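# Place the carton flat on the raised block

## Task

Set the carton down on top of the raised block so that no part of it sticks out past the block's edges and the face that was up at the start is still up.

## Robot and tools

Robot: two arms, left_arm and right_arm, each ending in an identical five-finger right hand (the hands are not mirrored, so each hand axis and number means the same thing on both). Scene frame: origin at table height midway between the arms, +z up, +x out over the table, left_arm on the +y side. The left base sits near (+0.058, +0.645, +0.025) m and the right near (-0.010, -0.574, +0.025) m, both almost unrotated. Hand poses, velocities, targets and wrist-camera poses are reported in each arm's own base frame; fixed cameras and the table use the scene frame.

Hand point: a spot about 0.05 m in front of the palm and 0.15 m out from the wrist flange. Its +z runs along the straightened fingers, +y out of the palm, +x across the palm away from the thumb. Straight fingers extend 0.06-0.07 m past it. A wrist bracket on the little-finger side can collide with things, and with the fingers level the wrist may hang lower than the hand point and hit the table first.

execute_actions(actions, cameras): actions is a list of actions; each action is a table of at most 15 rows, one row per 1/30 s step, and a short table repeats its final row to fill 15 steps. Every row is one flat list of 28 numbers, each in [-1, 1], covering both arms: left dx, dy, dz, rx, ry, rz, then left little, ring, middle, index, thumb_bend, thumb_turn, force_limit, speed; then the same 14 for the right arm. dx..rz are offsets, not poses: each row is measured from the arm's Hand target as it stood when that action began (not from the previous row), along that arm's base axes; 1.0 equals 0.6 m or 180 degrees, and rx, ry, rz form one rotation vector turning about the Hand target. Repeating an offset in a new action moves further. All six zeros re-request the current Hand target. Finger values are absolute targets: +1 open/straight, -1 curled; thumb_turn +1 beside the palm, -1 across the front of it. force_limit maps -1..+1 to about 0..10 N at the fingertip (0..15 N for the two thumb motors); speed rises from near zero at -1 to full at +0.48 and above. There is no 'keep' value: to leave a hand alone, resend the eight hand numbers of its last executed row (or, before any, its hand_measured plus hand_force_limit and hand_speed). Cameras: cam_high, cam_low, cam_left_wrist, cam_right_wrist, or ["all"]; an empty actions list returns images by default.

move(target, speed, blend, stop_force, zero, blocking, cameras): drives each hand point in a straight line. target is one 28-number row, same layout as above, or a list of up to 15 such rows; every row's pose numbers are offsets from the Hand target at the move's start, not from the prior row. speed in m/s, 0.002-3.2 (default 0.25), turns capped at twice that in rad/s; one value or one per target. blend in metres rounds corners in a list (0 stops at each). stop_force in N, 4-120, one value for both arms, ends an arm's path when its wrist sensor feels that much push against the motion; unreliable while the hand rotates, and leave it out when lifting away from a contact. zero (default true) re-zeroes before the move. blocking=false returns early but cannot be combined with stop_force. The result adds a 'move:' line: done, off_target, moving, held or fault, plus limits such as paced (pose clipped) or held (steps withheld). Moves do not avoid obstacles or the other arm, and lag or overshoot more when fast.

wait(seconds 0-10): let time pass holding commands. stop(): brakes a running move. zoom_image(camera, region=[x0,y0,x1,y1] in image pixels, at most 504 by 504) enlarges part of the newest image from that camera. show_instructions(): shows the reference page. zero_wrist_force(arm): tares that arm's wrist sensor. finished_scene(scene=1): ends the attempt permanently.

Result lines: end_effector_position (m), end_effector_quat_wxyz, velocities, Hand target (the base for the next offsets; the hand often stops a bit short, so send the gap as an offset), Joint positions and torques, hand_measured / hand_stopped_by (moving, target, force, stalled, fault) / hand_load_n in the motor order above, Wrist force and torque in the hand's own axes, plus a peak-force line. A lost grip shows as hand_load_n dropping near zero.

Gripping: with thumb_turn at -1, thumb and fingers close on items about 0.035-0.065 m thick. Close slowly (speed about -0.94 or lower) for a gentle grip; to squeeze harder raise force_limit and send a more closed target.

Avoid: forces near 150 N or joint torques at their limits (the arm freezes for 10 s); pressing a target even slightly past a firm contact; hands or arms touching each other; sweeping close past an arm's own base; keeping an arm stretched or straining, which overheats motors and triggers a long stop; dropping the carton, releasing it while moving, or letting anything leave the table. Orientation commands are clipped to 32 degrees from the current one per step. The carton may occasionally be nudged by outside pushes, so check it is stable before finishing.

Each tool is called after "Emit:" as name(argument=value, ...) on one line, values as JSON.

Reference images:

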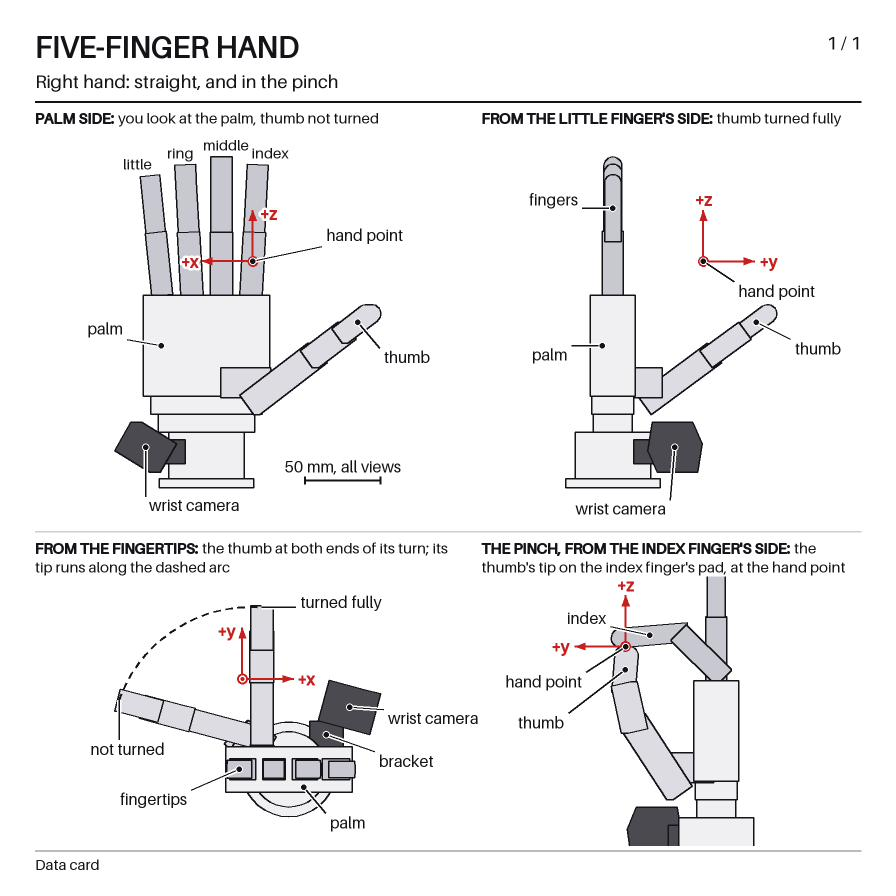

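## Session

Emit:
execute_actions(actions=[])

Scene clock: 0.00 s.
left_arm: end_effector_position=(+0.7164, -0.2296, +0.2238) hand_measured=(+1.000, +1.000, +1.000, +1.000, +1.000, +1.000) hand_load_n=(+0.0, +0.0, +0.0, +0.0, +0.0, +0.0) hand_stopped_by=(target, target, target, target, target, target) hand_force_limit=0.00 hand_speed=-0.80 end_effector_quat_wxyz=(+0.455, +0.721, +0.001, +0.523) | right_arm: end_effector_position=(+0.4497, +0.0410, +0.0803) hand_measured=(+1.000, +1.000, +1.000, +1.000, +1.000, +1.000) hand_load_n=(+0.0, +0.0, +0.0, +0.0, +0.0, +0.0) hand_stopped_by=(target, target, target, target, target, target) hand_force_limit=0.00 hand_speed=-0.80 end_effector_quat_wxyz=(+0.001, +0.759, -0.650, -0.039)
Joint positions: left_arm=[-0.326 -1.303 2.164 -0.819 1.959 0.87] | right_arm=[-0.322 -1.189 2.005 0.828 1.543 -3.618]
Joint velocities: within noise
Joint torques (N m): no reading
Wrist force (N): no reading
Wrist torque (N m): no reading
Wrist force, peak (N): no reading
Hand target: left_arm +0.7164, -0.2296, +0.2238; +0.455, +0.721, +0.001, +0.523 | right_arm +0.4497, +0.0410, +0.0803; +0.001, +0.759, -0.650, -0.039

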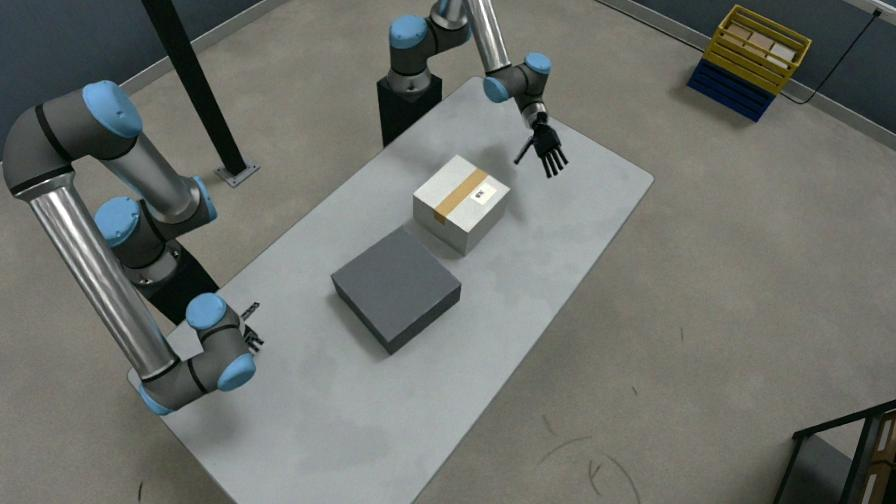

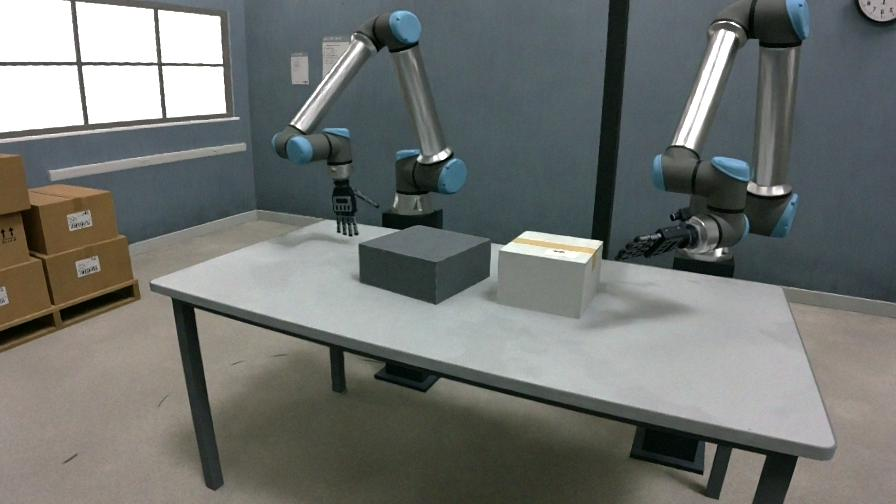

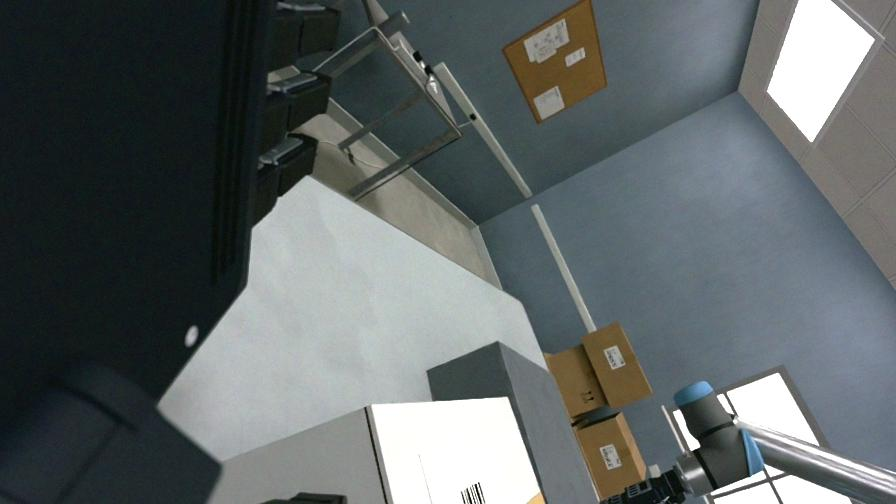

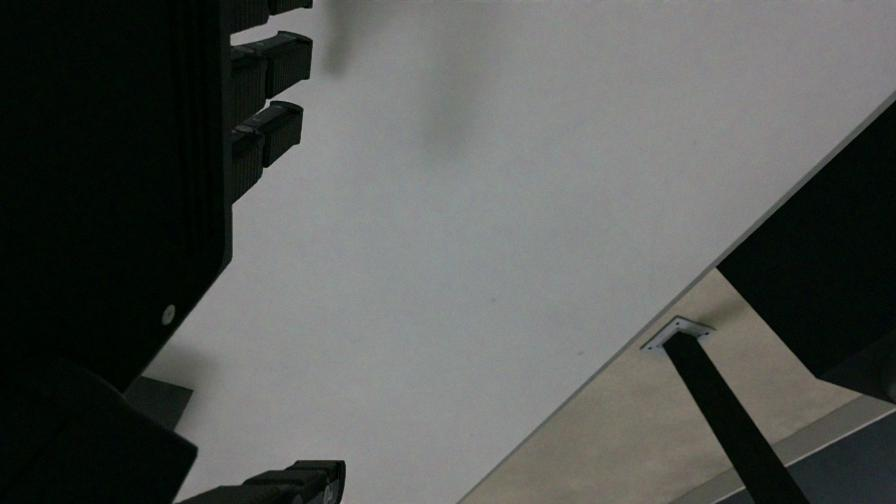

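Emit:
zoom_image(camera="cam_high", region=[300, 100, 620, 380])

Emit:
zoom_image(camera="cam_low", region=[320, 180, 720, 350])

Scaled by 1.575 from the camera's 896x504 image, which has a finer 1280x720 frame.

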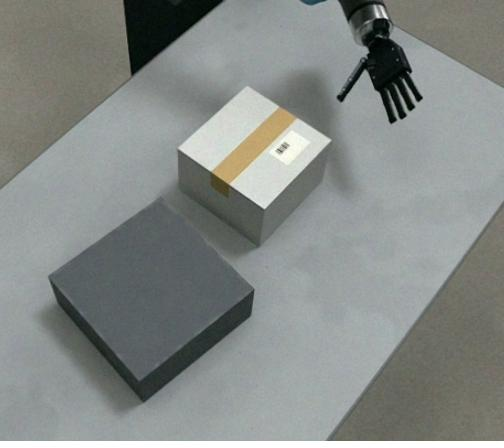

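Scaled by 1.260 from the camera's 896x504 image, which has a finer 1280x720 frame.

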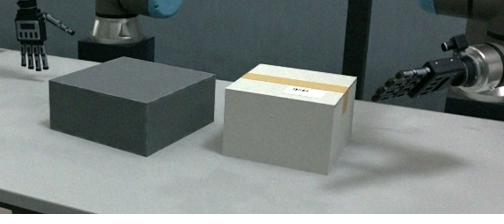

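Emit:
move(target=[[0.1335,0.1468,-0.0033,0.00556,-0.00186,0.13875,-1,-1,-1,-1,1,1,0,0,0,0,0.15,0,0,0,-1,-1,-1,-1,1,1,0,0],[0.1925,0.3362,-0.0032,0.01111,-0.00372,0.2775,-1,-1,-1,-1,1,1,0,0,0.03,0.05,0.32,0.0001,-0.004,0.067,-1,-1,-1,-1,1,1,0,0],[0.1660,0.5327,0.0005,0.01667,-0.00558,0.41625,-1,-1,-1,-1,1,1,0,0,0.08,0.18,0.34,0.0002,-0.0108,0.179,-1,-1,-1,-1,1,1,0,0],[0.0590,0.6997,0.0070,0.02222,-0.00744,0.555,-1,-1,-1,-1,1,1,0,0,0.13,0.32,0.34,0.0003,-0.0162,0.2686,-1,-1,-1,-1,1,1,0,0],[-0.1085,0.8057,0.0152,0.02778,-0.00931,0.69375,-1,-1,-1,-1,1,1,0,0,0.18,0.46,0.34,0.0004,-0.0216,0.3582,-1,-1,-1,-1,1,1,0,0],[-0.3052,0.8310,0.0233,0.03333,-0.01117,0.8325,-1,-1,-1,-1,1,1,0,0,0.22,0.60,0.34,0.0005,-0.0270,0.4477,-1,-1,-1,-1,1,1,0,0]], speed=0.45, blend=0.03, cameras=["cam_high","cam_low"])

Scene clock: 571.17 s.
left_arm: end_effector_position=(+0.5335, +0.2689, +0.2377) hand_measured=(-1.000, -1.000, -1.000, -1.000, +1.000, +1.000) hand_load_n=(+0.0, +0.0, +0.0, +0.0, +0.0, +0.0) hand_stopped_by=(target, target, target, target, target, target) hand_force_limit=0.00 hand_speed=0.00 end_effector_quat_wxyz=(-0.415, +0.197, +0.670, +0.584) | right_arm: end_effector_position=(+0.5817, +0.4009, +0.2843) hand_measured=(-1.000, -1.000, -1.000, -1.000, +1.000, +1.000) hand_load_n=(+0.0, +0.5, +0.0, +0.0, +0.0, +0.0) hand_stopped_by=(target, target, target, target, target, target) hand_force_limit=0.00 hand_speed=0.00 end_effector_quat_wxyz=(+0.000, +1.000, -0.005, +0.000)
Joint positions: left_arm=[-0.326 -1.302 2.164 -0.821 -0.659 0.871] | right_arm=[0.415 -1.028 1.301 1.299 1.571 -4.286]
Joint torques (N m): left_arm=[13.38 -69.85 -14.06 5.9 -1.85 -2.71] | right_arm=[9.39 -71.02 -52.37 6.47 3.93 -3.68]
Wrist force (N): left_arm=[0.2 0.2 0.0] | right_arm=[-0.2 0.1 0.4]
Wrist torque (N m): left_arm=[0.00 -0.01 0.08] | right_arm=[-0.02 0.11 -0.05]
Wrist force, peak (N): left_arm=[-0.6 0.5 0.6] | right_arm=[-1.0 -0.6 0.8]
Hand target: left_arm +0.5333, +0.2690, +0.2377; -0.415, +0.197, +0.670, +0.584 | right_arm +0.5817, +0.4010, +0.2843; +0.000, +1.000, -0.005, +0.000
Off the commanded pose: left_arm 0.000 m, 0 deg | right_arm 0.000 m, 0 deg.
move: done
Images, in order (width x height): cam_high 896x504, cam_low 896x504.

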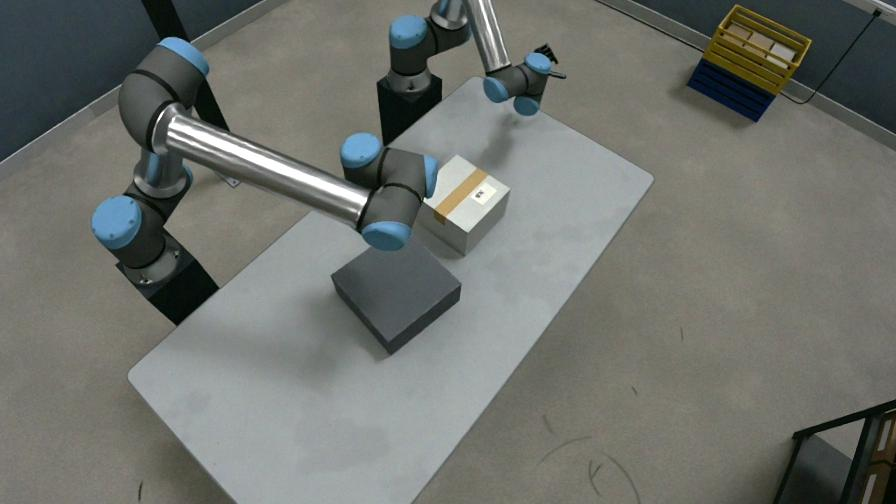

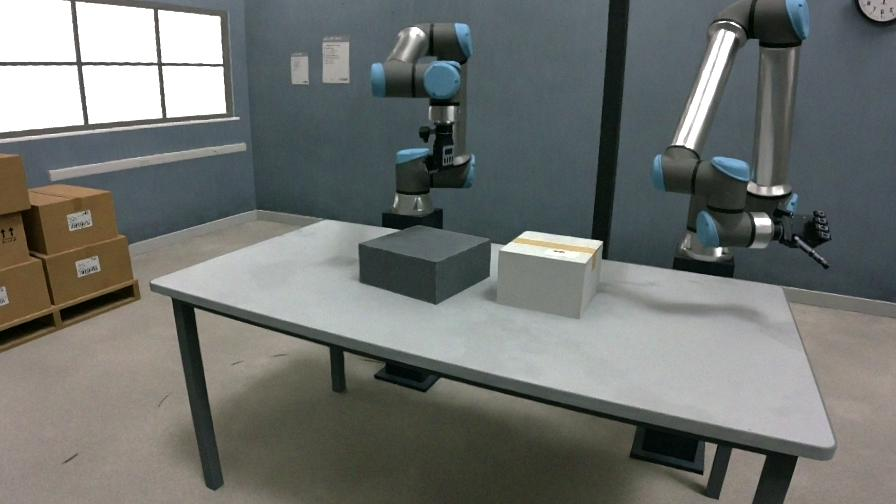

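Emit:
move(target=[0.1465,-0.7503,-0.0878,-0.4261,-0.2854,0.1278,-1,-1,-1,-1,1,1,0,0,0.0817,0.3595,-0.1655,0,0,0,-1,-1,-1,-1,1,1,0,0], speed=0.35, cameras=["all"])

Scene clock: 610.23 s.
left_arm: end_effector_position=(+0.6211, -0.1812, +0.1851) hand_measured=(-1.000, -1.000, -1.000, -1.000, +1.000, +1.000) hand_load_n=(+0.0, +0.0, +0.0, +0.0, +0.0, +0.0) hand_stopped_by=(target, target, target, target, target, target) hand_force_limit=0.00 hand_speed=0.00 end_effector_quat_wxyz=(+0.000, +0.028, +1.000, +0.000) end_effector_velocity=(+0.000, +0.000, +0.000) end_effector_angular_velocity=(-0.002, -0.003, +0.003) | right_arm: end_effector_position=(+0.6307, +0.6167, +0.1850) hand_measured=(-1.000, -1.000, -1.000, -1.000, +1.000, +1.000) hand_load_n=(+0.0, +0.0, +0.0, +0.0, +0.0, +0.0) hand_stopped_by=(target, target, target, target, target, target) hand_force_limit=0.00 hand_speed=0.00 end_effector_quat_wxyz=(+0.000, +1.000, -0.005, +0.000)
Joint positions: left_arm=[-0.665 -1.521 2.159 -2.209 -1.572 0.961] | right_arm=[0.611 -0.65 0.825 1.396 1.571 -4.091]
Joint velocities: left_arm=[0 0 0.001 -0.005 0 -0.004] | right_arm=[within noise]
Joint torques (N m): left_arm=[-16.25 -29.27 -24.57 -8.32 -2.21 -2.29] | right_arm=[10.82 -95.47 -52.29 6.49 3.65 3.36]
Wrist force (N): left_arm=[-1.3 -1.2 -0.2] | right_arm=[-0.1 0.5 0.7]
Wrist torque (N m): left_arm=[0.05 0.18 -0.12] | right_arm=[0.08 -0.07 -0.12]
Wrist force, peak (N): left_arm=[-1.7 -1.6 -0.2] | right_arm=[-1.2 0.6 0.9]
Hand target: left_arm +0.6212, -0.1812, +0.1851; +0.000, +0.027, +1.000, -0.001 | right_arm +0.6307, +0.6167, +0.1850; +0.000, +1.000, -0.005, +0.000
Off the commanded pose: left_arm 0.000 m, 0 deg | right_arm 0.000 m, 0 deg.
move: done
camera_calibration:
cam_left_wrist: T_world_to_cam=[[-0.242846, 0.970064, 0.00146575, 0.326502], [0.852827, 0.212777, 0.476877, -0.576407], [0.462289, 0.117058, -0.878969, 0.011199], [0, 0, 0, 1]] pos_world=[0.565688, -0.195392, 0.28424]
cam_right_wrist: T_world_to_cam=[[0.268482, -0.963183, 0.0140188, 0.419609], [-0.806381, -0.216766, 0.550239, 0.532855], [-0.526942, -0.159034, -0.83489, 0.695567], [0, 0, 0, 1]] pos_world=[0.68355, 0.630283, 0.281643]

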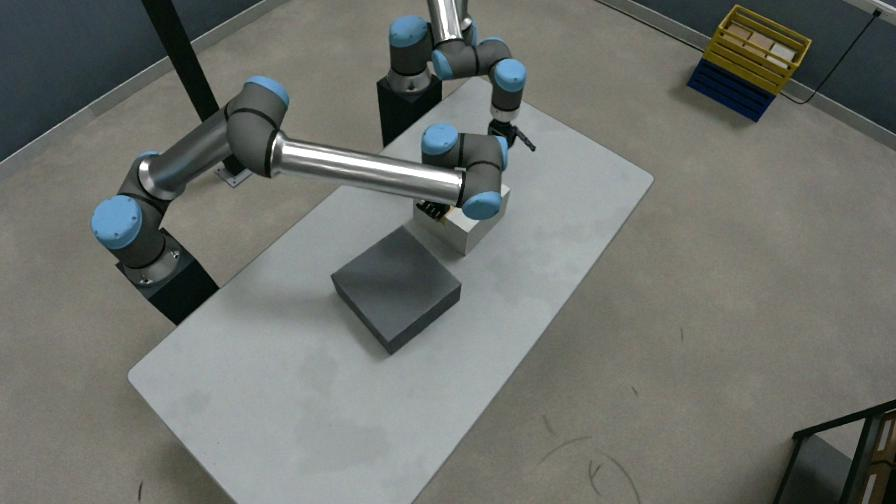

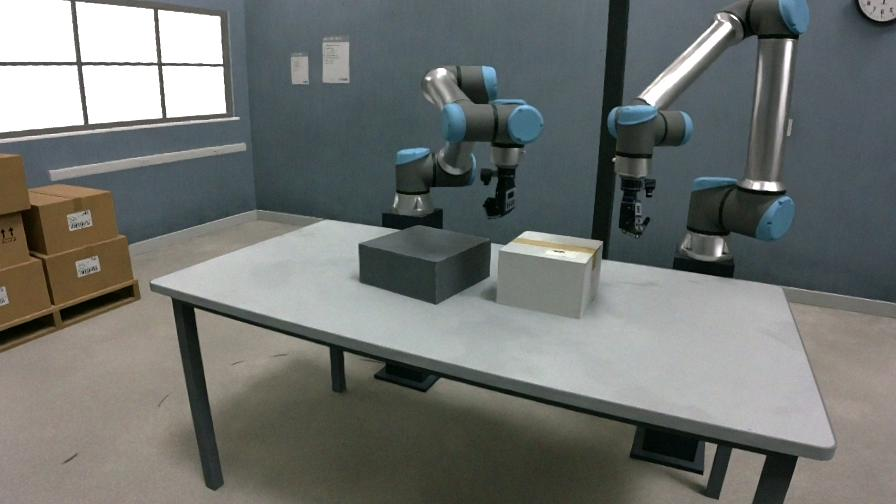

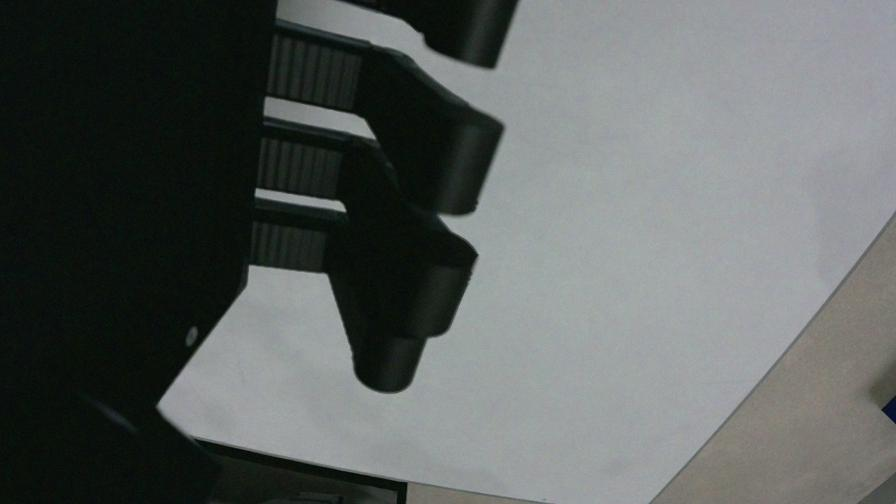

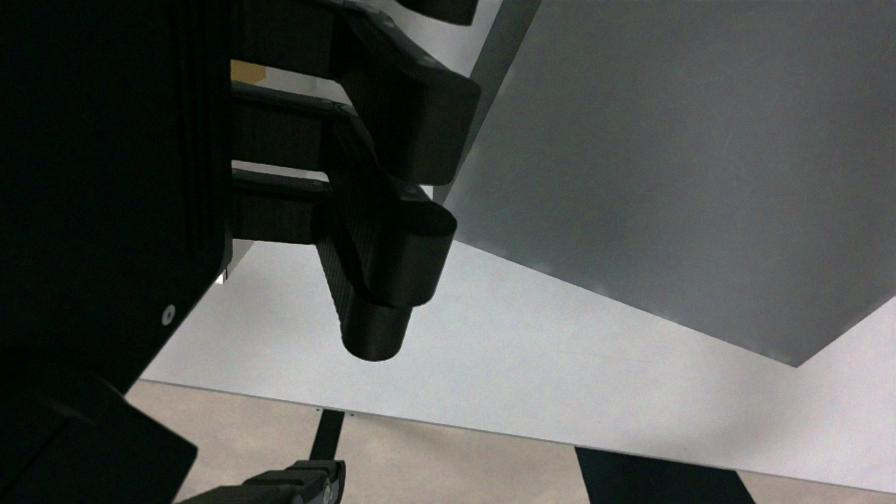

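Emit:
zoom_image(camera="cam_right_wrist", region=[200, 0, 620, 380])

Emit:
zoom_image(camera="cam_high", region=[380, 60, 560, 280])

Scaled by 1.200 from the camera's 896x504 image, which has a finer 1280x720 frame.

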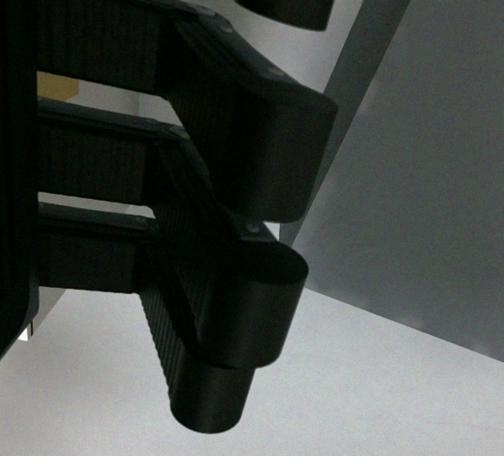

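Scaled by 2.291 from the camera's 896x504 image, which has a finer 1280x720 frame.

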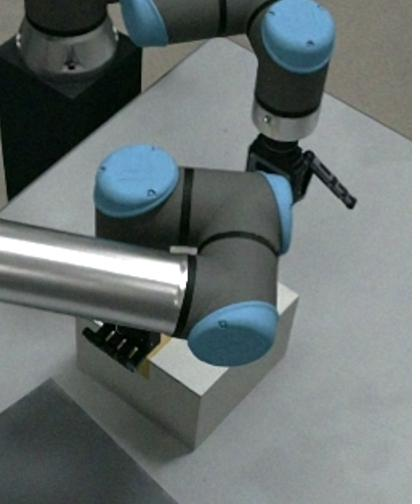

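Emit:
move(target=[-0.0026,-0.075,-0.2667,0,0,0,-1,-1,-1,-1,1,1,0,0,-0.02,-0.004,-0.2667,0,0,0,-1,-1,-1,-1,1,1,0,0], speed=0.15, stop_force=20, cameras=["all"])

Scene clock: 721.17 s.
left_arm: end_effector_position=(+0.6196, -0.2262, +0.0250) hand_measured=(-1.000, -1.000, -1.000, -1.000, +1.000, +1.000) hand_load_n=(+0.0, +0.0, +0.0, +0.0, +0.0, +0.0) hand_stopped_by=(target, target, target, target, target, target) hand_force_limit=0.00 hand_speed=0.00 end_effector_quat_wxyz=(+0.000, +0.027, +1.000, -0.001) | right_arm: end_effector_position=(+0.6187, +0.6143, +0.0250) hand_measured=(-1.000, -1.000, -1.000, -1.000, +1.000, +1.000) hand_load_n=(+0.5, +0.5, +0.0, +0.0, +0.0, +0.0) hand_stopped_by=(target, target, target, target, target, target) hand_force_limit=0.00 hand_speed=0.00 end_effector_quat_wxyz=(+0.000, +1.000, -0.005, +0.000)
Joint positions: left_arm=[-0.723 -1.263 2.236 -2.544 -1.572 0.903] | right_arm=[0.617 -0.576 0.976 1.172 1.571 -4.086]
Joint torques (N m): left_arm=[-16.42 -40.5 -37.53 -8.22 2.94 -2.33] | right_arm=[10.9 -96.77 -25.09 1.49 -0.5 3.22]
Wrist force (N): left_arm=[-1.8 -1.1 -0.3] | right_arm=[-0.1 0.6 0.7]
Wrist torque (N m): left_arm=[0.05 0.26 -0.14] | right_arm=[0.06 -0.07 -0.14]
Wrist force, peak (N): left_arm=[-1.6 -1.6 0.1] | right_arm=[0.0 0.6 1.6]
Hand target: left_arm +0.6196, -0.2262, +0.0250; +0.000, +0.027, +1.000, -0.001 | right_arm +0.6187, +0.6143, +0.0250; +0.000, +1.000, -0.005, +0.000
Off the commanded pose: left_arm 0.000 m, 0 deg | right_arm 0.000 m, 0 deg.
move: done
camera_calibration:
cam_left_wrist: T_world_to_cam=[[-0.242894, 0.970052, 0.00130191, 0.370045], [0.852769, 0.212887, 0.476932, -0.489067], [0.462372, 0.116954, -0.878939, -0.123592], [0, 0, 0, 1]] pos_world=[0.564088, -0.240393, 0.12414]
cam_right_wrist: T_world_to_cam=[[0.268533, -0.963167, 0.0140998, 0.422709], [-0.80634, -0.216754, 0.550303, 0.610708], [-0.526977, -0.159144, -0.834846, 0.555284], [0, 0, 0, 1]] pos_world=[0.67155, 0.627883, 0.121543]

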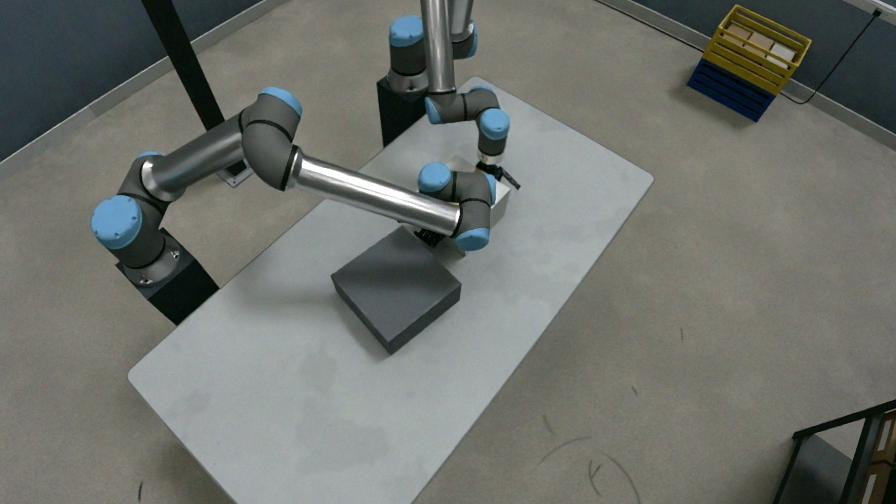

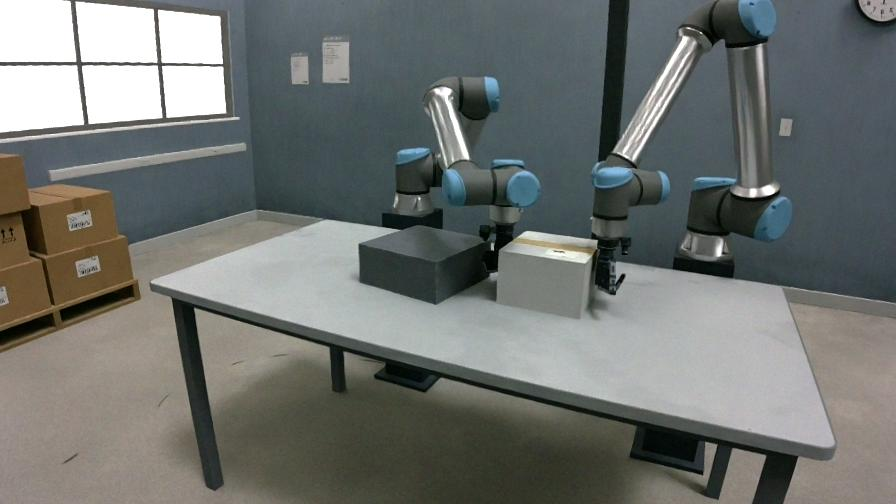

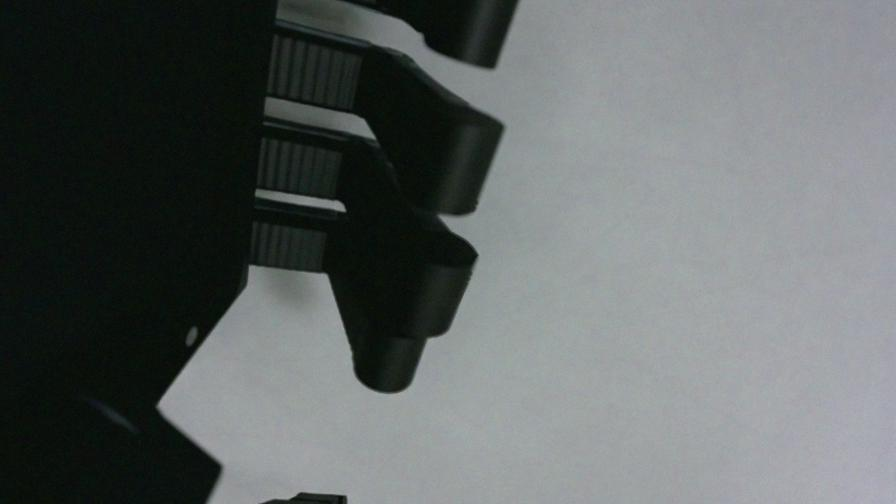

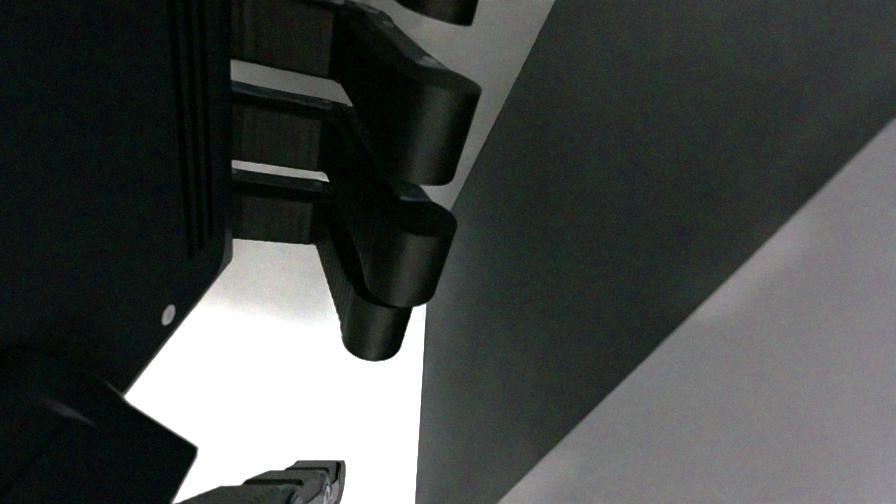

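Emit:
move(target=[-0.0022,-0.0667,0,0,0,0,-1,-1,-1,-1,1,1,0,0,0,0.0583,0,0,0,0,-1,-1,-1,-1,1,1,0,0], speed=0.02, stop_force=30, cameras=["cam_high","cam_low"])

Scene clock: 734.27 s.
left_arm: end_effector_position=(+0.6191, -0.2416, +0.0250) hand_measured=(-1.000, -1.000, -1.000, -1.000, +1.000, +1.000) hand_load_n=(+0.0, +0.0, +0.5, +0.0, +0.0, +0.0) hand_stopped_by=(target, target, target, target, target, target) hand_force_limit=0.00 hand_speed=0.00 end_effector_quat_wxyz=(+0.000, +0.027, +1.000, +0.000) | right_arm: end_effector_position=(+0.6187, +0.6278, +0.0250) hand_measured=(-1.000, -1.000, -1.000, -1.000, +1.000, +1.000) hand_load_n=(+0.0, +0.0, +0.0, +0.0, +0.0, +0.0) hand_stopped_by=(target, target, target, target, target, target) hand_force_limit=0.00 hand_speed=0.00 end_effector_quat_wxyz=(+0.000, +1.000, -0.005, +0.000)
Joint positions: left_arm=[-0.742 -1.255 2.224 -2.54 -1.571 0.884] | right_arm=[0.628 -0.558 0.94 1.19 1.571 -4.074]
Joint torques (N m): left_arm=[-9.49 -72.96 -18.37 -8.09 -7.52 4.28] | right_arm=[1.44 -125.02 -33.63 -1.73 -5.26 -2.3]
Wrist force (N): left_arm=[-17.9 28.8 -3.7] | right_arm=[-10.9 32.8 -8.9]
Wrist torque (N m): left_arm=[2.19 1.23 -1.61] | right_arm=[2.75 0.72 -1.04]
Wrist force, peak (N): left_arm=[-3.2 72.4 -36.9] | right_arm=[-19.1 73.0 -12.3]
Hand target: left_arm +0.6191, -0.2416, +0.0250; +0.000, +0.027, +1.000, +0.000 (not the last commanded pose) | right_arm +0.6186, +0.6278, +0.0250; +0.000, +1.000, -0.005, +0.000 (not the last commanded pose)
Off the commanded pose: left_arm 0.025 m, 0 deg | right_arm 0.021 m, 0 deg.
move: contact (left_arm, right_arm)
Images, in order (width x height): cam_high 896x504, cam_low 896x504.

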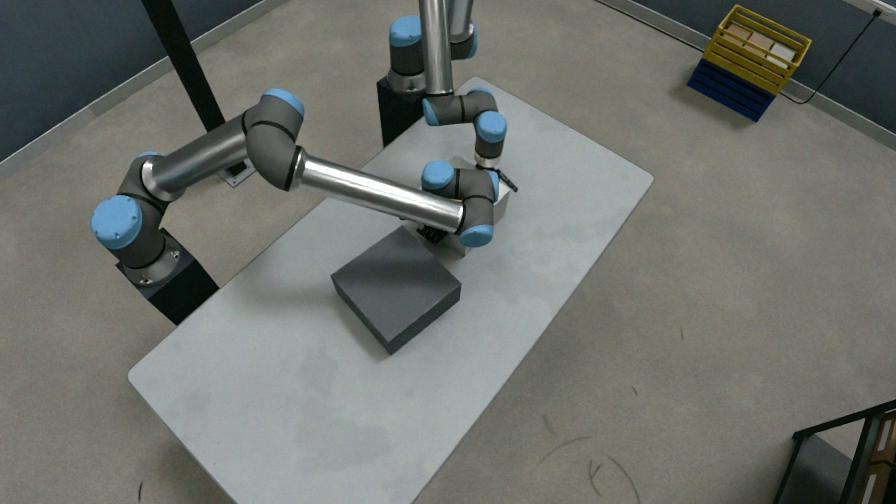

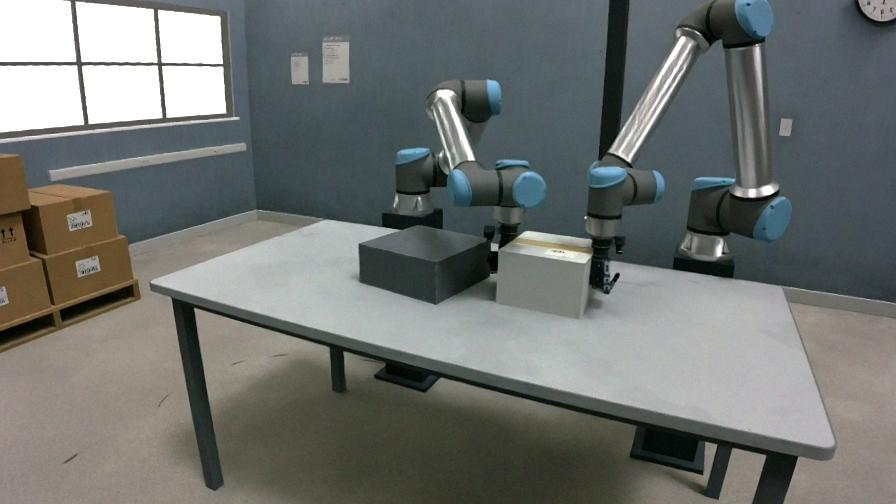

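Emit:
move(target=[0.0003,0.0083,0,0,0,0.00833,-1,-1,-1,-1,1,1,0,0,0,-0.0083,0,0,0,0.00833,-1,-1,-1,-1,1,1,0,0], speed=0.05)

Emit:
move(target=[-0.0009,-0.0333,0,0,0,0,-1,-1,-1,-1,1,1,0,0,0,0.0333,0,0,0,0,-1,-1,-1,-1,1,1,0,0], speed=0.012, stop_force=40)

Scene clock: 795.87 s.
left_arm: end_effector_position=(+0.6193, -0.2367, +0.0250) hand_measured=(-1.000, -1.000, -1.000, -1.000, +1.000, +1.000) hand_load_n=(+0.0, +0.0, +0.0, +0.0, +0.0, +0.0) hand_stopped_by=(target, target, target, target, target, target) hand_force_limit=0.00 hand_speed=0.00 end_effector_quat_wxyz=(+0.000, +0.015, +1.000, +0.000) | right_arm: end_effector_position=(+0.6186, +0.6229, +0.0250) hand_measured=(-1.000, -1.000, -1.000, -1.000, +1.000, +1.000) hand_load_n=(+0.0, +0.0, +0.0, +0.0, +0.0, +0.0) hand_stopped_by=(target, target, target, target, target, target) hand_force_limit=0.00 hand_speed=0.00 end_effector_quat_wxyz=(+0.000, +1.000, +0.008, +0.000)
Joint positions: left_arm=[-0.735 -1.256 2.224 -2.54 -1.571 0.865] | right_arm=[0.626 -0.566 0.955 1.182 1.571 -4.102]
Joint torques (N m): left_arm=[12.23 -75.05 -15.78 -8.3 2.24 -2.26] | right_arm=[-10.47 -131.52 -23.8 1.74 0.32 -3.62]
Wrist force (N): left_arm=[-0.7 -0.7 -0.2] | right_arm=[0.3 0.1 0.6]
Wrist torque (N m): left_arm=[0.12 0.10 -0.06] | right_arm=[-0.03 -0.12 0.02]
Wrist force, peak (N): left_arm=[-17.6 28.9 -3.6] | right_arm=[-11.5 32.8 -8.6]
Hand target: left_arm +0.6193, -0.2366, +0.0250; +0.000, +0.014, +1.000, +0.000 | right_arm +0.6186, +0.6228, +0.0250; +0.000, +1.000, +0.008, +0.000
Off the commanded pose: left_arm 0.000 m, 0 deg | right_arm 0.000 m, 0 deg.
move: done

Scene clock: 797.57 s.
left_arm: end_effector_position=(+0.6191, -0.2406, +0.0250) hand_measured=(-1.000, -1.000, -1.000, -1.000, +1.000, +1.000) hand_load_n=(+0.0, +0.0, +0.0, +0.0, +0.0, +0.0) hand_stopped_by=(target, target, target, target, target, target) hand_force_limit=0.00 hand_speed=0.00 end_effector_quat_wxyz=(+0.000, +0.014, +1.000, +0.000) | right_arm: end_effector_position=(+0.6187, +0.6267, +0.0251) hand_measured=(-1.000, -1.000, -1.000, -1.000, +1.000, +1.000) hand_load_n=(+0.0, +0.0, +0.0, +0.0, +0.0, +0.0) hand_stopped_by=(target, target, target, target, target, target) hand_force_limit=0.00 hand_speed=0.00 end_effector_quat_wxyz=(+0.000, +1.000, +0.008, +0.000)
Joint positions: left_arm=[-0.74 -1.254 2.221 -2.539 -1.571 0.86] | right_arm=[0.629 -0.56 0.944 1.187 1.571 -4.099]
Joint torques (N m): left_arm=[-5.07 -70.52 -30.9 -13.32 -5.32 1.31] | right_arm=[26.99 -125.55 -24.55 3.85 -10.65 -4.94]
Wrist force (N): left_arm=[8.9 37.1 -11.9] | right_arm=[18.3 33.6 -5.3]
Wrist torque (N m): left_arm=[3.27 0.36 3.13] | right_arm=[2.38 -0.80 3.51]
Wrist force, peak (N): left_arm=[10.8 59.2 -27.9] | right_arm=[9.5 53.0 -6.3]
Hand target: left_arm +0.6191, -0.2406, +0.0250; +0.000, +0.014, +1.000, +0.000 (not the last commanded pose) | right_arm +0.6187, +0.6267, +0.0251; +0.000, +1.000, +0.008, +0.000 (not the last commanded pose)
Off the commanded pose: left_arm 0.016 m, 0 deg | right_arm 0.016 m, 0 deg.
move: contact (left_arm, right_arm)

Emit:
move(target=[0.0002,0.005,0,0,0,-0.0042,-1,-1,-1,-1,1,1,0,0,0,-0.005,0,0,0,-0.0042,-1,-1,-1,-1,1,1,0,0], speed=0.05)

Emit:
move(target=[-0.0009,-0.0333,0,0,0,0,-1,-1,-1,-1,1,1,0,0,0,0.0333,0,0,0,0,-1,-1,-1,-1,1,1,0,0], speed=0.01, stop_force=50)

Scene clock: 815.70 s.
left_arm: end_effector_position=(+0.6192, -0.2377, +0.0250) hand_measured=(-1.000, -1.000, -1.000, -1.000, +1.000, +1.000) hand_load_n=(+0.0, +0.0, +0.0, +0.0, +0.0, +0.0) hand_stopped_by=(target, target, target, target, target, target) hand_force_limit=0.00 hand_speed=0.00 end_effector_quat_wxyz=(+0.000, +0.021, +1.000, +0.000) end_effector_velocity=(+0.001, +0.000, +0.001) end_effector_angular_velocity=(+0.000, -0.001, -0.005) | right_arm: end_effector_position=(+0.6187, +0.6238, +0.0251) hand_measured=(-1.000, -1.000, -1.000, -1.000, +1.000, +1.000) hand_load_n=(+0.0, +0.0, +0.0, +0.0, -0.5, +0.0) hand_stopped_by=(target, target, target, target, target, target) hand_force_limit=0.00 hand_speed=0.00 end_effector_quat_wxyz=(+0.000, +1.000, +0.001, +0.000)
Joint positions: left_arm=[-0.737 -1.256 2.225 -2.54 -1.571 0.876] | right_arm=[0.626 -0.564 0.951 1.184 1.571 -4.09]
Joint velocities: left_arm=[0.001 -0.001 0 0 0.001 0.005] | right_arm=[within noise]
Joint torques (N m): left_arm=[11.77 -76.12 -16.06 -8.29 -1.08 3.25] | right_arm=[-12.82 -129.5 -24.97 1.85 2.02 3.36]
Wrist force (N): left_arm=[-0.9 -1.2 0.3] | right_arm=[-0.2 0.0 1.1]
Wrist torque (N m): left_arm=[0.01 0.11 -0.31] | right_arm=[-0.06 -0.05 -0.17]
Wrist force, peak (N): left_arm=[9.4 37.3 -11.9] | right_arm=[18.5 34.0 -5.3]
Hand target: left_arm +0.6192, -0.2376, +0.0250; +0.000, +0.021, +1.000, +0.000 | right_arm +0.6187, +0.6237, +0.0251; +0.000, +1.000, +0.001, +0.000
Off the commanded pose: left_arm 0.000 m, 0 deg | right_arm 0.000 m, 0 deg.
move: done

Scene clock: 817.50 s.
left_arm: end_effector_position=(+0.6190, -0.2416, +0.0250) hand_measured=(-1.000, -1.000, -1.000, -1.000, +1.000, +1.000) hand_load_n=(+0.0, +0.0, +0.0, +0.0, +0.0, +0.0) hand_stopped_by=(target, target, target, target, target, target) hand_force_limit=0.00 hand_speed=0.00 end_effector_quat_wxyz=(+0.000, +0.021, +1.000, +0.000) | right_arm: end_effector_position=(+0.6187, +0.6276, +0.0251) hand_measured=(-1.000, -1.000, -1.000, -1.000, +1.000, +1.000) hand_load_n=(+0.0, +0.0, +0.0, +0.0, +0.0, +0.0) hand_stopped_by=(target, target, target, target, target, target) hand_force_limit=0.00 hand_speed=0.00 end_effector_quat_wxyz=(+0.000, +1.000, +0.001, +0.000)
Joint positions: left_arm=[-0.742 -1.254 2.222 -2.539 -1.571 0.871] | right_arm=[0.629 -0.558 0.94 1.19 1.571 -4.086]
Joint torques (N m): left_arm=[-14.91 -65.82 -30.31 -13.48 -8.33 1.62] | right_arm=[29.1 -122.54 -29.58 0.27 -11.16 -3.9]
Wrist force (N): left_arm=[3.7 51.9 -20.2] | right_arm=[8.7 48.0 -10.2]
Wrist torque (N m): left_arm=[5.09 0.85 3.11] | right_arm=[4.28 -0.25 2.25]
Wrist force, peak (N): left_arm=[7.1 69.2 -33.4] | right_arm=[-3.0 69.7 -13.0]
Hand target: left_arm +0.6190, -0.2416, +0.0250; +0.000, +0.021, +1.000, +0.000 (not the last commanded pose) | right_arm +0.6187, +0.6276, +0.0251; +0.000, +1.000, +0.001, +0.000 (not the last commanded pose)
Off the commanded pose: left_arm 0.016 m, 0 deg | right_arm 0.016 m, 0 deg.
move: contact (left_arm, right_arm)

Emit:
move(target=[0,0,0.05,0,0,0,-1,-1,-1,-1,1,1,0,0,0,0,0.05,0,0,0,-1,-1,-1,-1,1,1,0,0], speed=0.05, cameras=["cam_high","cam_low"])

Scene clock: 826.30 s.
left_arm: end_effector_position=(+0.6191, -0.2416, +0.0548) hand_measured=(-1.000, -1.000, -1.000, -1.000, +1.000, +1.000) hand_load_n=(+0.0, +0.0, +0.0, +0.0, -0.5, +0.0) hand_stopped_by=(target, target, target, target, target, target) hand_force_limit=0.00 hand_speed=0.00 end_effector_quat_wxyz=(+0.000, +0.021, +1.000, +0.000) | right_arm: end_effector_position=(+0.6187, +0.6276, +0.0549) hand_measured=(-1.000, -1.000, -1.000, -1.000, +1.000, +1.000) hand_load_n=(+0.0, +0.0, -0.5, +0.0, +0.0, +0.0) hand_stopped_by=(target, target, target, target, target, target) hand_force_limit=0.00 hand_speed=0.00 end_effector_quat_wxyz=(+0.000, +1.000, +0.001, +0.000)
Joint positions: left_arm=[-0.741 -1.303 2.208 -2.476 -1.571 0.871] | right_arm=[0.629 -0.58 0.927 1.225 1.571 -4.086]
Joint torques (N m): left_arm=[-18.88 -80.38 -60.21 -6.49 -3.79 0.8] | right_arm=[29.46 -147.11 -65.71 3.54 -3.2 -1.19]
Wrist force (N): left_arm=[-0.1 40.6 9.2] | right_arm=[0.3 43.4 14.3]
Wrist torque (N m): left_arm=[2.46 -0.28 1.88] | right_arm=[1.98 -0.52 0.83]
Wrist force, peak (N): left_arm=[3.8 51.9 -20.3] | right_arm=[9.4 48.4 -10.0]
Hand target: left_arm +0.6190, -0.2416, +0.0550; +0.000, +0.021, +1.000, +0.000 | right_arm +0.6187, +0.6276, +0.0551; +0.000, +1.000, +0.001, +0.000
Off the commanded pose: left_arm 0.000 m, 0 deg | right_arm 0.000 m, 0 deg.
move: done
Images, in order (width x height): cam_high 896x504, cam_low 896x504.

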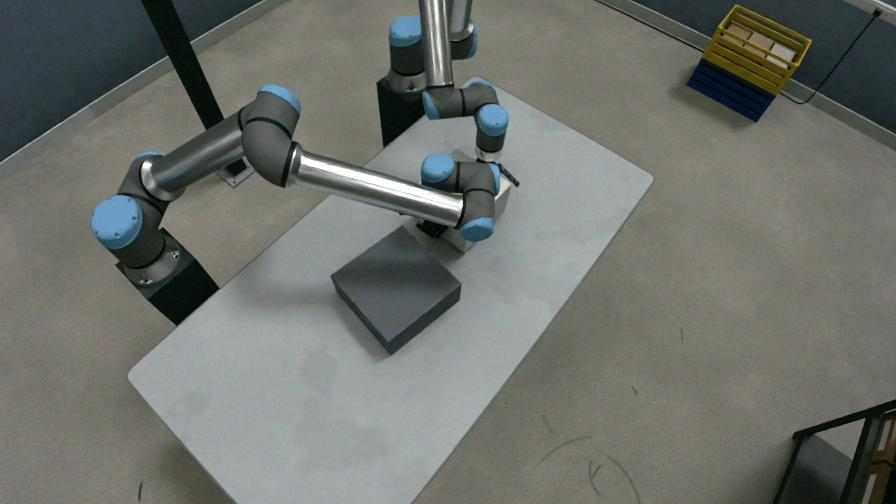

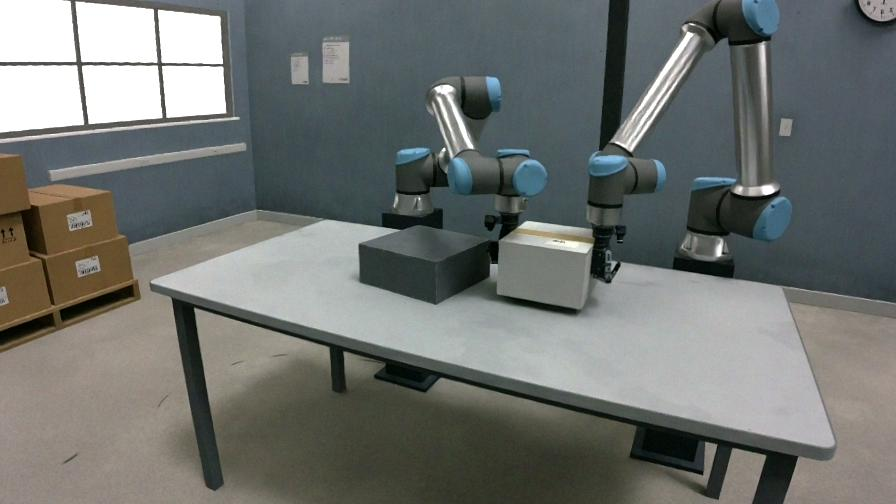

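Emit:
move(target=[-0.0003,-0.01,0,0,0,0,-1,-1,-1,-1,1,1,0,0,0,0.01,0,0,0,0,-1,-1,-1,-1,1,1,0,0], speed=0.005, stop_force=18, cameras=["cam_low"])

Scene clock: 836.97 s.
left_arm: end_effector_position=(+0.6191, -0.2419, +0.0551) hand_measured=(-1.000, -1.000, -1.000, -1.000, +1.000, +1.000) hand_load_n=(-0.5, +0.0, +0.0, +0.0, +0.0, +0.0) hand_stopped_by=(target, target, target, target, target, target) hand_force_limit=0.00 hand_speed=0.00 end_effector_quat_wxyz=(+0.000, +0.021, +1.000, +0.000) | right_arm: end_effector_position=(+0.6188, +0.6278, +0.0553) hand_measured=(-1.000, -1.000, -1.000, -1.000, +1.000, +1.000) hand_load_n=(+0.0, +0.0, +0.0, +0.0, +0.0, +0.0) hand_stopped_by=(target, target, target, target, target, target) hand_force_limit=0.00 hand_speed=0.00 end_effector_quat_wxyz=(+0.000, +1.000, +0.001, +0.000)
Joint positions: left_arm=[-0.742 -1.303 2.208 -2.476 -1.571 0.871] | right_arm=[0.629 -0.58 0.926 1.225 1.571 -4.085]
Joint torques (N m): left_arm=[-23.78 -68.21 -45.98 -17.49 -12.21 2.05] | right_arm=[35.39 -149.88 -49.13 -3.54 -11.44 -2.66]
Wrist force (N): left_arm=[-2.3 63.1 6.6] | right_arm=[-0.8 66.6 17.3]
Wrist torque (N m): left_arm=[4.45 0.08 2.58] | right_arm=[2.93 -0.51 1.04]
Wrist force, peak (N): left_arm=[-3.6 66.0 6.8] | right_arm=[-2.5 68.9 17.1]
Hand target: left_arm +0.6191, -0.2419, +0.0551; +0.000, +0.021, +1.000, +0.000 (not the last commanded pose) | right_arm +0.6188, +0.6278, +0.0553; +0.000, +1.000, +0.001, +0.000 (not the last commanded pose)
Off the commanded pose: left_arm 0.006 m, 0 deg | right_arm 0.006 m, 0 deg.
move: contact (left_arm, right_arm)
Images, in order (width x height): cam_low 896x504.

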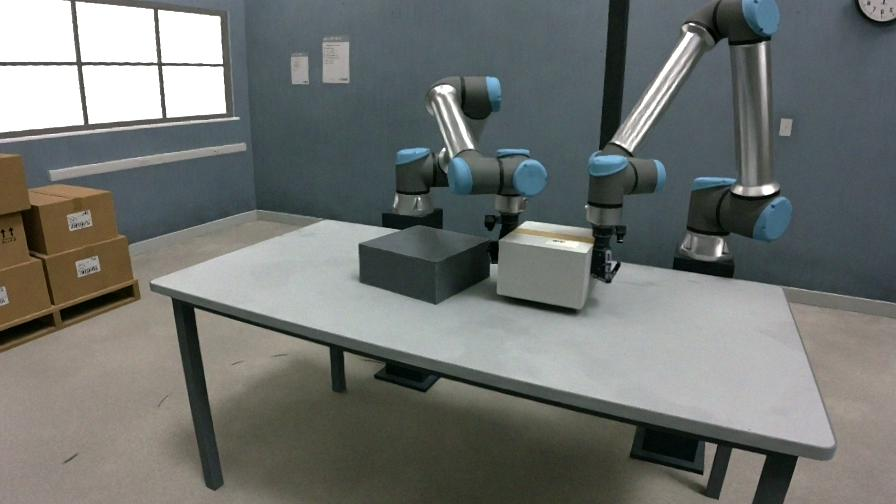

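Emit:
move(target=[0,0,0.0667,0,0,0,-1,-1,-1,-1,1,1,0,0,0,0,0.0667,0,0,0,-1,-1,-1,-1,1,1,0,0], speed=0.06)

Scene clock: 855.27 s.
left_arm: end_effector_position=(+0.6191, -0.2418, +0.0949) hand_measured=(-1.000, -1.000, -1.000, -1.000, +1.000, +1.000) hand_load_n=(+0.0, +0.0, +0.0, +0.0, +0.0, +0.0) hand_stopped_by=(target, target, target, target, target, target) hand_force_limit=0.00 hand_speed=0.00 end_effector_quat_wxyz=(+0.000, +0.021, +1.000, +0.000) | right_arm: end_effector_position=(+0.6188, +0.6278, +0.0952) hand_measured=(-1.000, -1.000, -1.000, -1.000, +1.000, +1.000) hand_load_n=(+0.0, +0.5, +0.0, +0.0, +0.0, +0.0) hand_stopped_by=(target, target, target, target, target, target) hand_force_limit=0.00 hand_speed=0.00 end_effector_quat_wxyz=(+0.000, +1.000, +0.001, +0.000)
Joint positions: left_arm=[-0.742 -1.364 2.185 -2.392 -1.571 0.871] | right_arm=[0.629 -0.606 0.903 1.274 1.571 -4.085]
Joint torques (N m): left_arm=[-37.33 -75.59 -67.93 -8.76 -8.77 -0.58] | right_arm=[35.39 -146.52 -72.46 0.29 -11.13 -2.23]
Wrist force (N): left_arm=[-2.0 60.7 7.4] | right_arm=[-1.8 63.6 16.6]
Wrist torque (N m): left_arm=[4.13 -0.03 2.44] | right_arm=[2.76 -0.39 0.95]
Wrist force, peak (N): left_arm=[-1.5 63.8 4.9] | right_arm=[-1.2 66.8 17.5]
Hand target: left_arm +0.6191, -0.2419, +0.0951; +0.000, +0.021, +1.000, +0.000 | right_arm +0.6188, +0.6278, +0.0953; +0.000, +1.000, +0.001, +0.000
Off the commanded pose: left_arm 0.000 m, 0 deg | right_arm 0.000 m, 0 deg.
move: done

Emit:
move(target=[-0.00227,-0.0666,0.1333,0,0,0,-1,-1,-1,-1,1,1,0,0,0.0008,-0.0667,0.1333,0,0,0,-1,-1,-1,-1,1,1,0,0], speed=0.06)

Scene clock: 875.87 s.
left_arm: end_effector_position=(+0.6177, -0.2818, +0.1749) hand_measured=(-1.000, -1.000, -1.000, -1.000, +1.000, +1.000) hand_load_n=(+0.0, +0.0, +0.0, +0.0, +0.0, +0.0) hand_stopped_by=(target, target, target, target, target, target) hand_force_limit=0.00 hand_speed=0.00 end_effector_quat_wxyz=(+0.000, +0.021, +1.000, +0.000) | right_arm: end_effector_position=(+0.6193, +0.5879, +0.1752) hand_measured=(-1.000, -1.000, -1.000, -1.000, +1.000, +1.000) hand_load_n=(+0.0, +0.0, +0.0, +0.0, +0.0, +0.0) hand_stopped_by=(target, target, target, target, target, target) hand_force_limit=0.00 hand_speed=0.00 end_effector_quat_wxyz=(+0.000, +1.000, +0.001, +0.000)
Joint positions: left_arm=[-0.788 -1.442 2.092 -2.222 -1.571 0.825] | right_arm=[0.593 -0.706 0.946 1.331 1.571 -4.121]
Joint torques (N m): left_arm=[-50.48 -66.67 -72.66 -9.84 -9.1 -3.11] | right_arm=[36.57 -142.97 -49.7 0.85 -9.89 -3.04]
Wrist force (N): left_arm=[0.1 64.9 3.4] | right_arm=[0.1 67.9 20.7]
Wrist torque (N m): left_arm=[5.00 -0.01 2.89] | right_arm=[2.05 -0.59 1.75]
Wrist force, peak (N): left_arm=[-0.9 66.3 2.9] | right_arm=[-0.5 69.8 20.1]
Hand target: left_arm +0.6177, -0.2818, +0.1751; +0.000, +0.021, +1.000, +0.000 | right_arm +0.6193, +0.5878, +0.1753; +0.000, +1.000, +0.001, +0.000
Off the commanded pose: left_arm 0.000 m, 0 deg | right_arm 0.000 m, 0 deg.
move: done

Emit:
move(target=[0.01433,-0.1672,0,0,0,0,-1,-1,-1,-1,1,1,0,0,0.0220,-0.1664,0,0,0,0,-1,-1,-1,-1,1,1,0,0], speed=0.08)

Scene clock: 915.83 s.
left_arm: end_effector_position=(+0.6262, -0.3819, +0.1751) hand_measured=(-1.000, -1.000, -1.000, -1.000, +1.000, +1.000) hand_load_n=(+0.0, +0.0, +0.0, +0.5, +0.0, +0.0) hand_stopped_by=(target, target, target, target, target, target) hand_force_limit=0.00 hand_speed=0.00 end_effector_quat_wxyz=(+0.000, +0.021, +1.000, +0.000) | right_arm: end_effector_position=(+0.6325, +0.4882, +0.1753) hand_measured=(-1.000, -1.000, -1.000, -1.000, +1.000, +1.000) hand_load_n=(+0.5, +0.0, +0.0, +0.0, -0.5, +0.0) hand_stopped_by=(target, target, target, target, target, target) hand_force_limit=0.00 hand_speed=0.00 end_effector_quat_wxyz=(+0.001, +1.000, +0.001, +0.000)
Joint positions: left_arm=[-0.877 -1.347 1.976 -2.199 -1.571 0.736] | right_arm=[0.487 -0.812 1.138 1.246 1.571 -4.227]
Joint torques (N m): left_arm=[-48.83 -40.06 -71.31 -9.34 -8.5 -2.83] | right_arm=[36.23 -134.08 -47.52 -2.7 -13.95 -3.4]
Wrist force (N): left_arm=[1.3 60.0 2.2] | right_arm=[1.7 62.9 21.3]
Wrist torque (N m): left_arm=[4.74 -0.07 2.88] | right_arm=[1.33 -0.62 1.89]
Wrist force, peak (N): left_arm=[-4.1 67.8 5.5] | right_arm=[-2.7 71.0 19.2]
Hand target: left_arm +0.6263, -0.3821, +0.1751; +0.000, +0.021, +1.000, +0.000 | right_arm +0.6325, +0.4880, +0.1753; +0.000, +1.000, +0.001, +0.000
Off the commanded pose: left_arm 0.000 m, 0 deg | right_arm 0.000 m, 0 deg.
move: done


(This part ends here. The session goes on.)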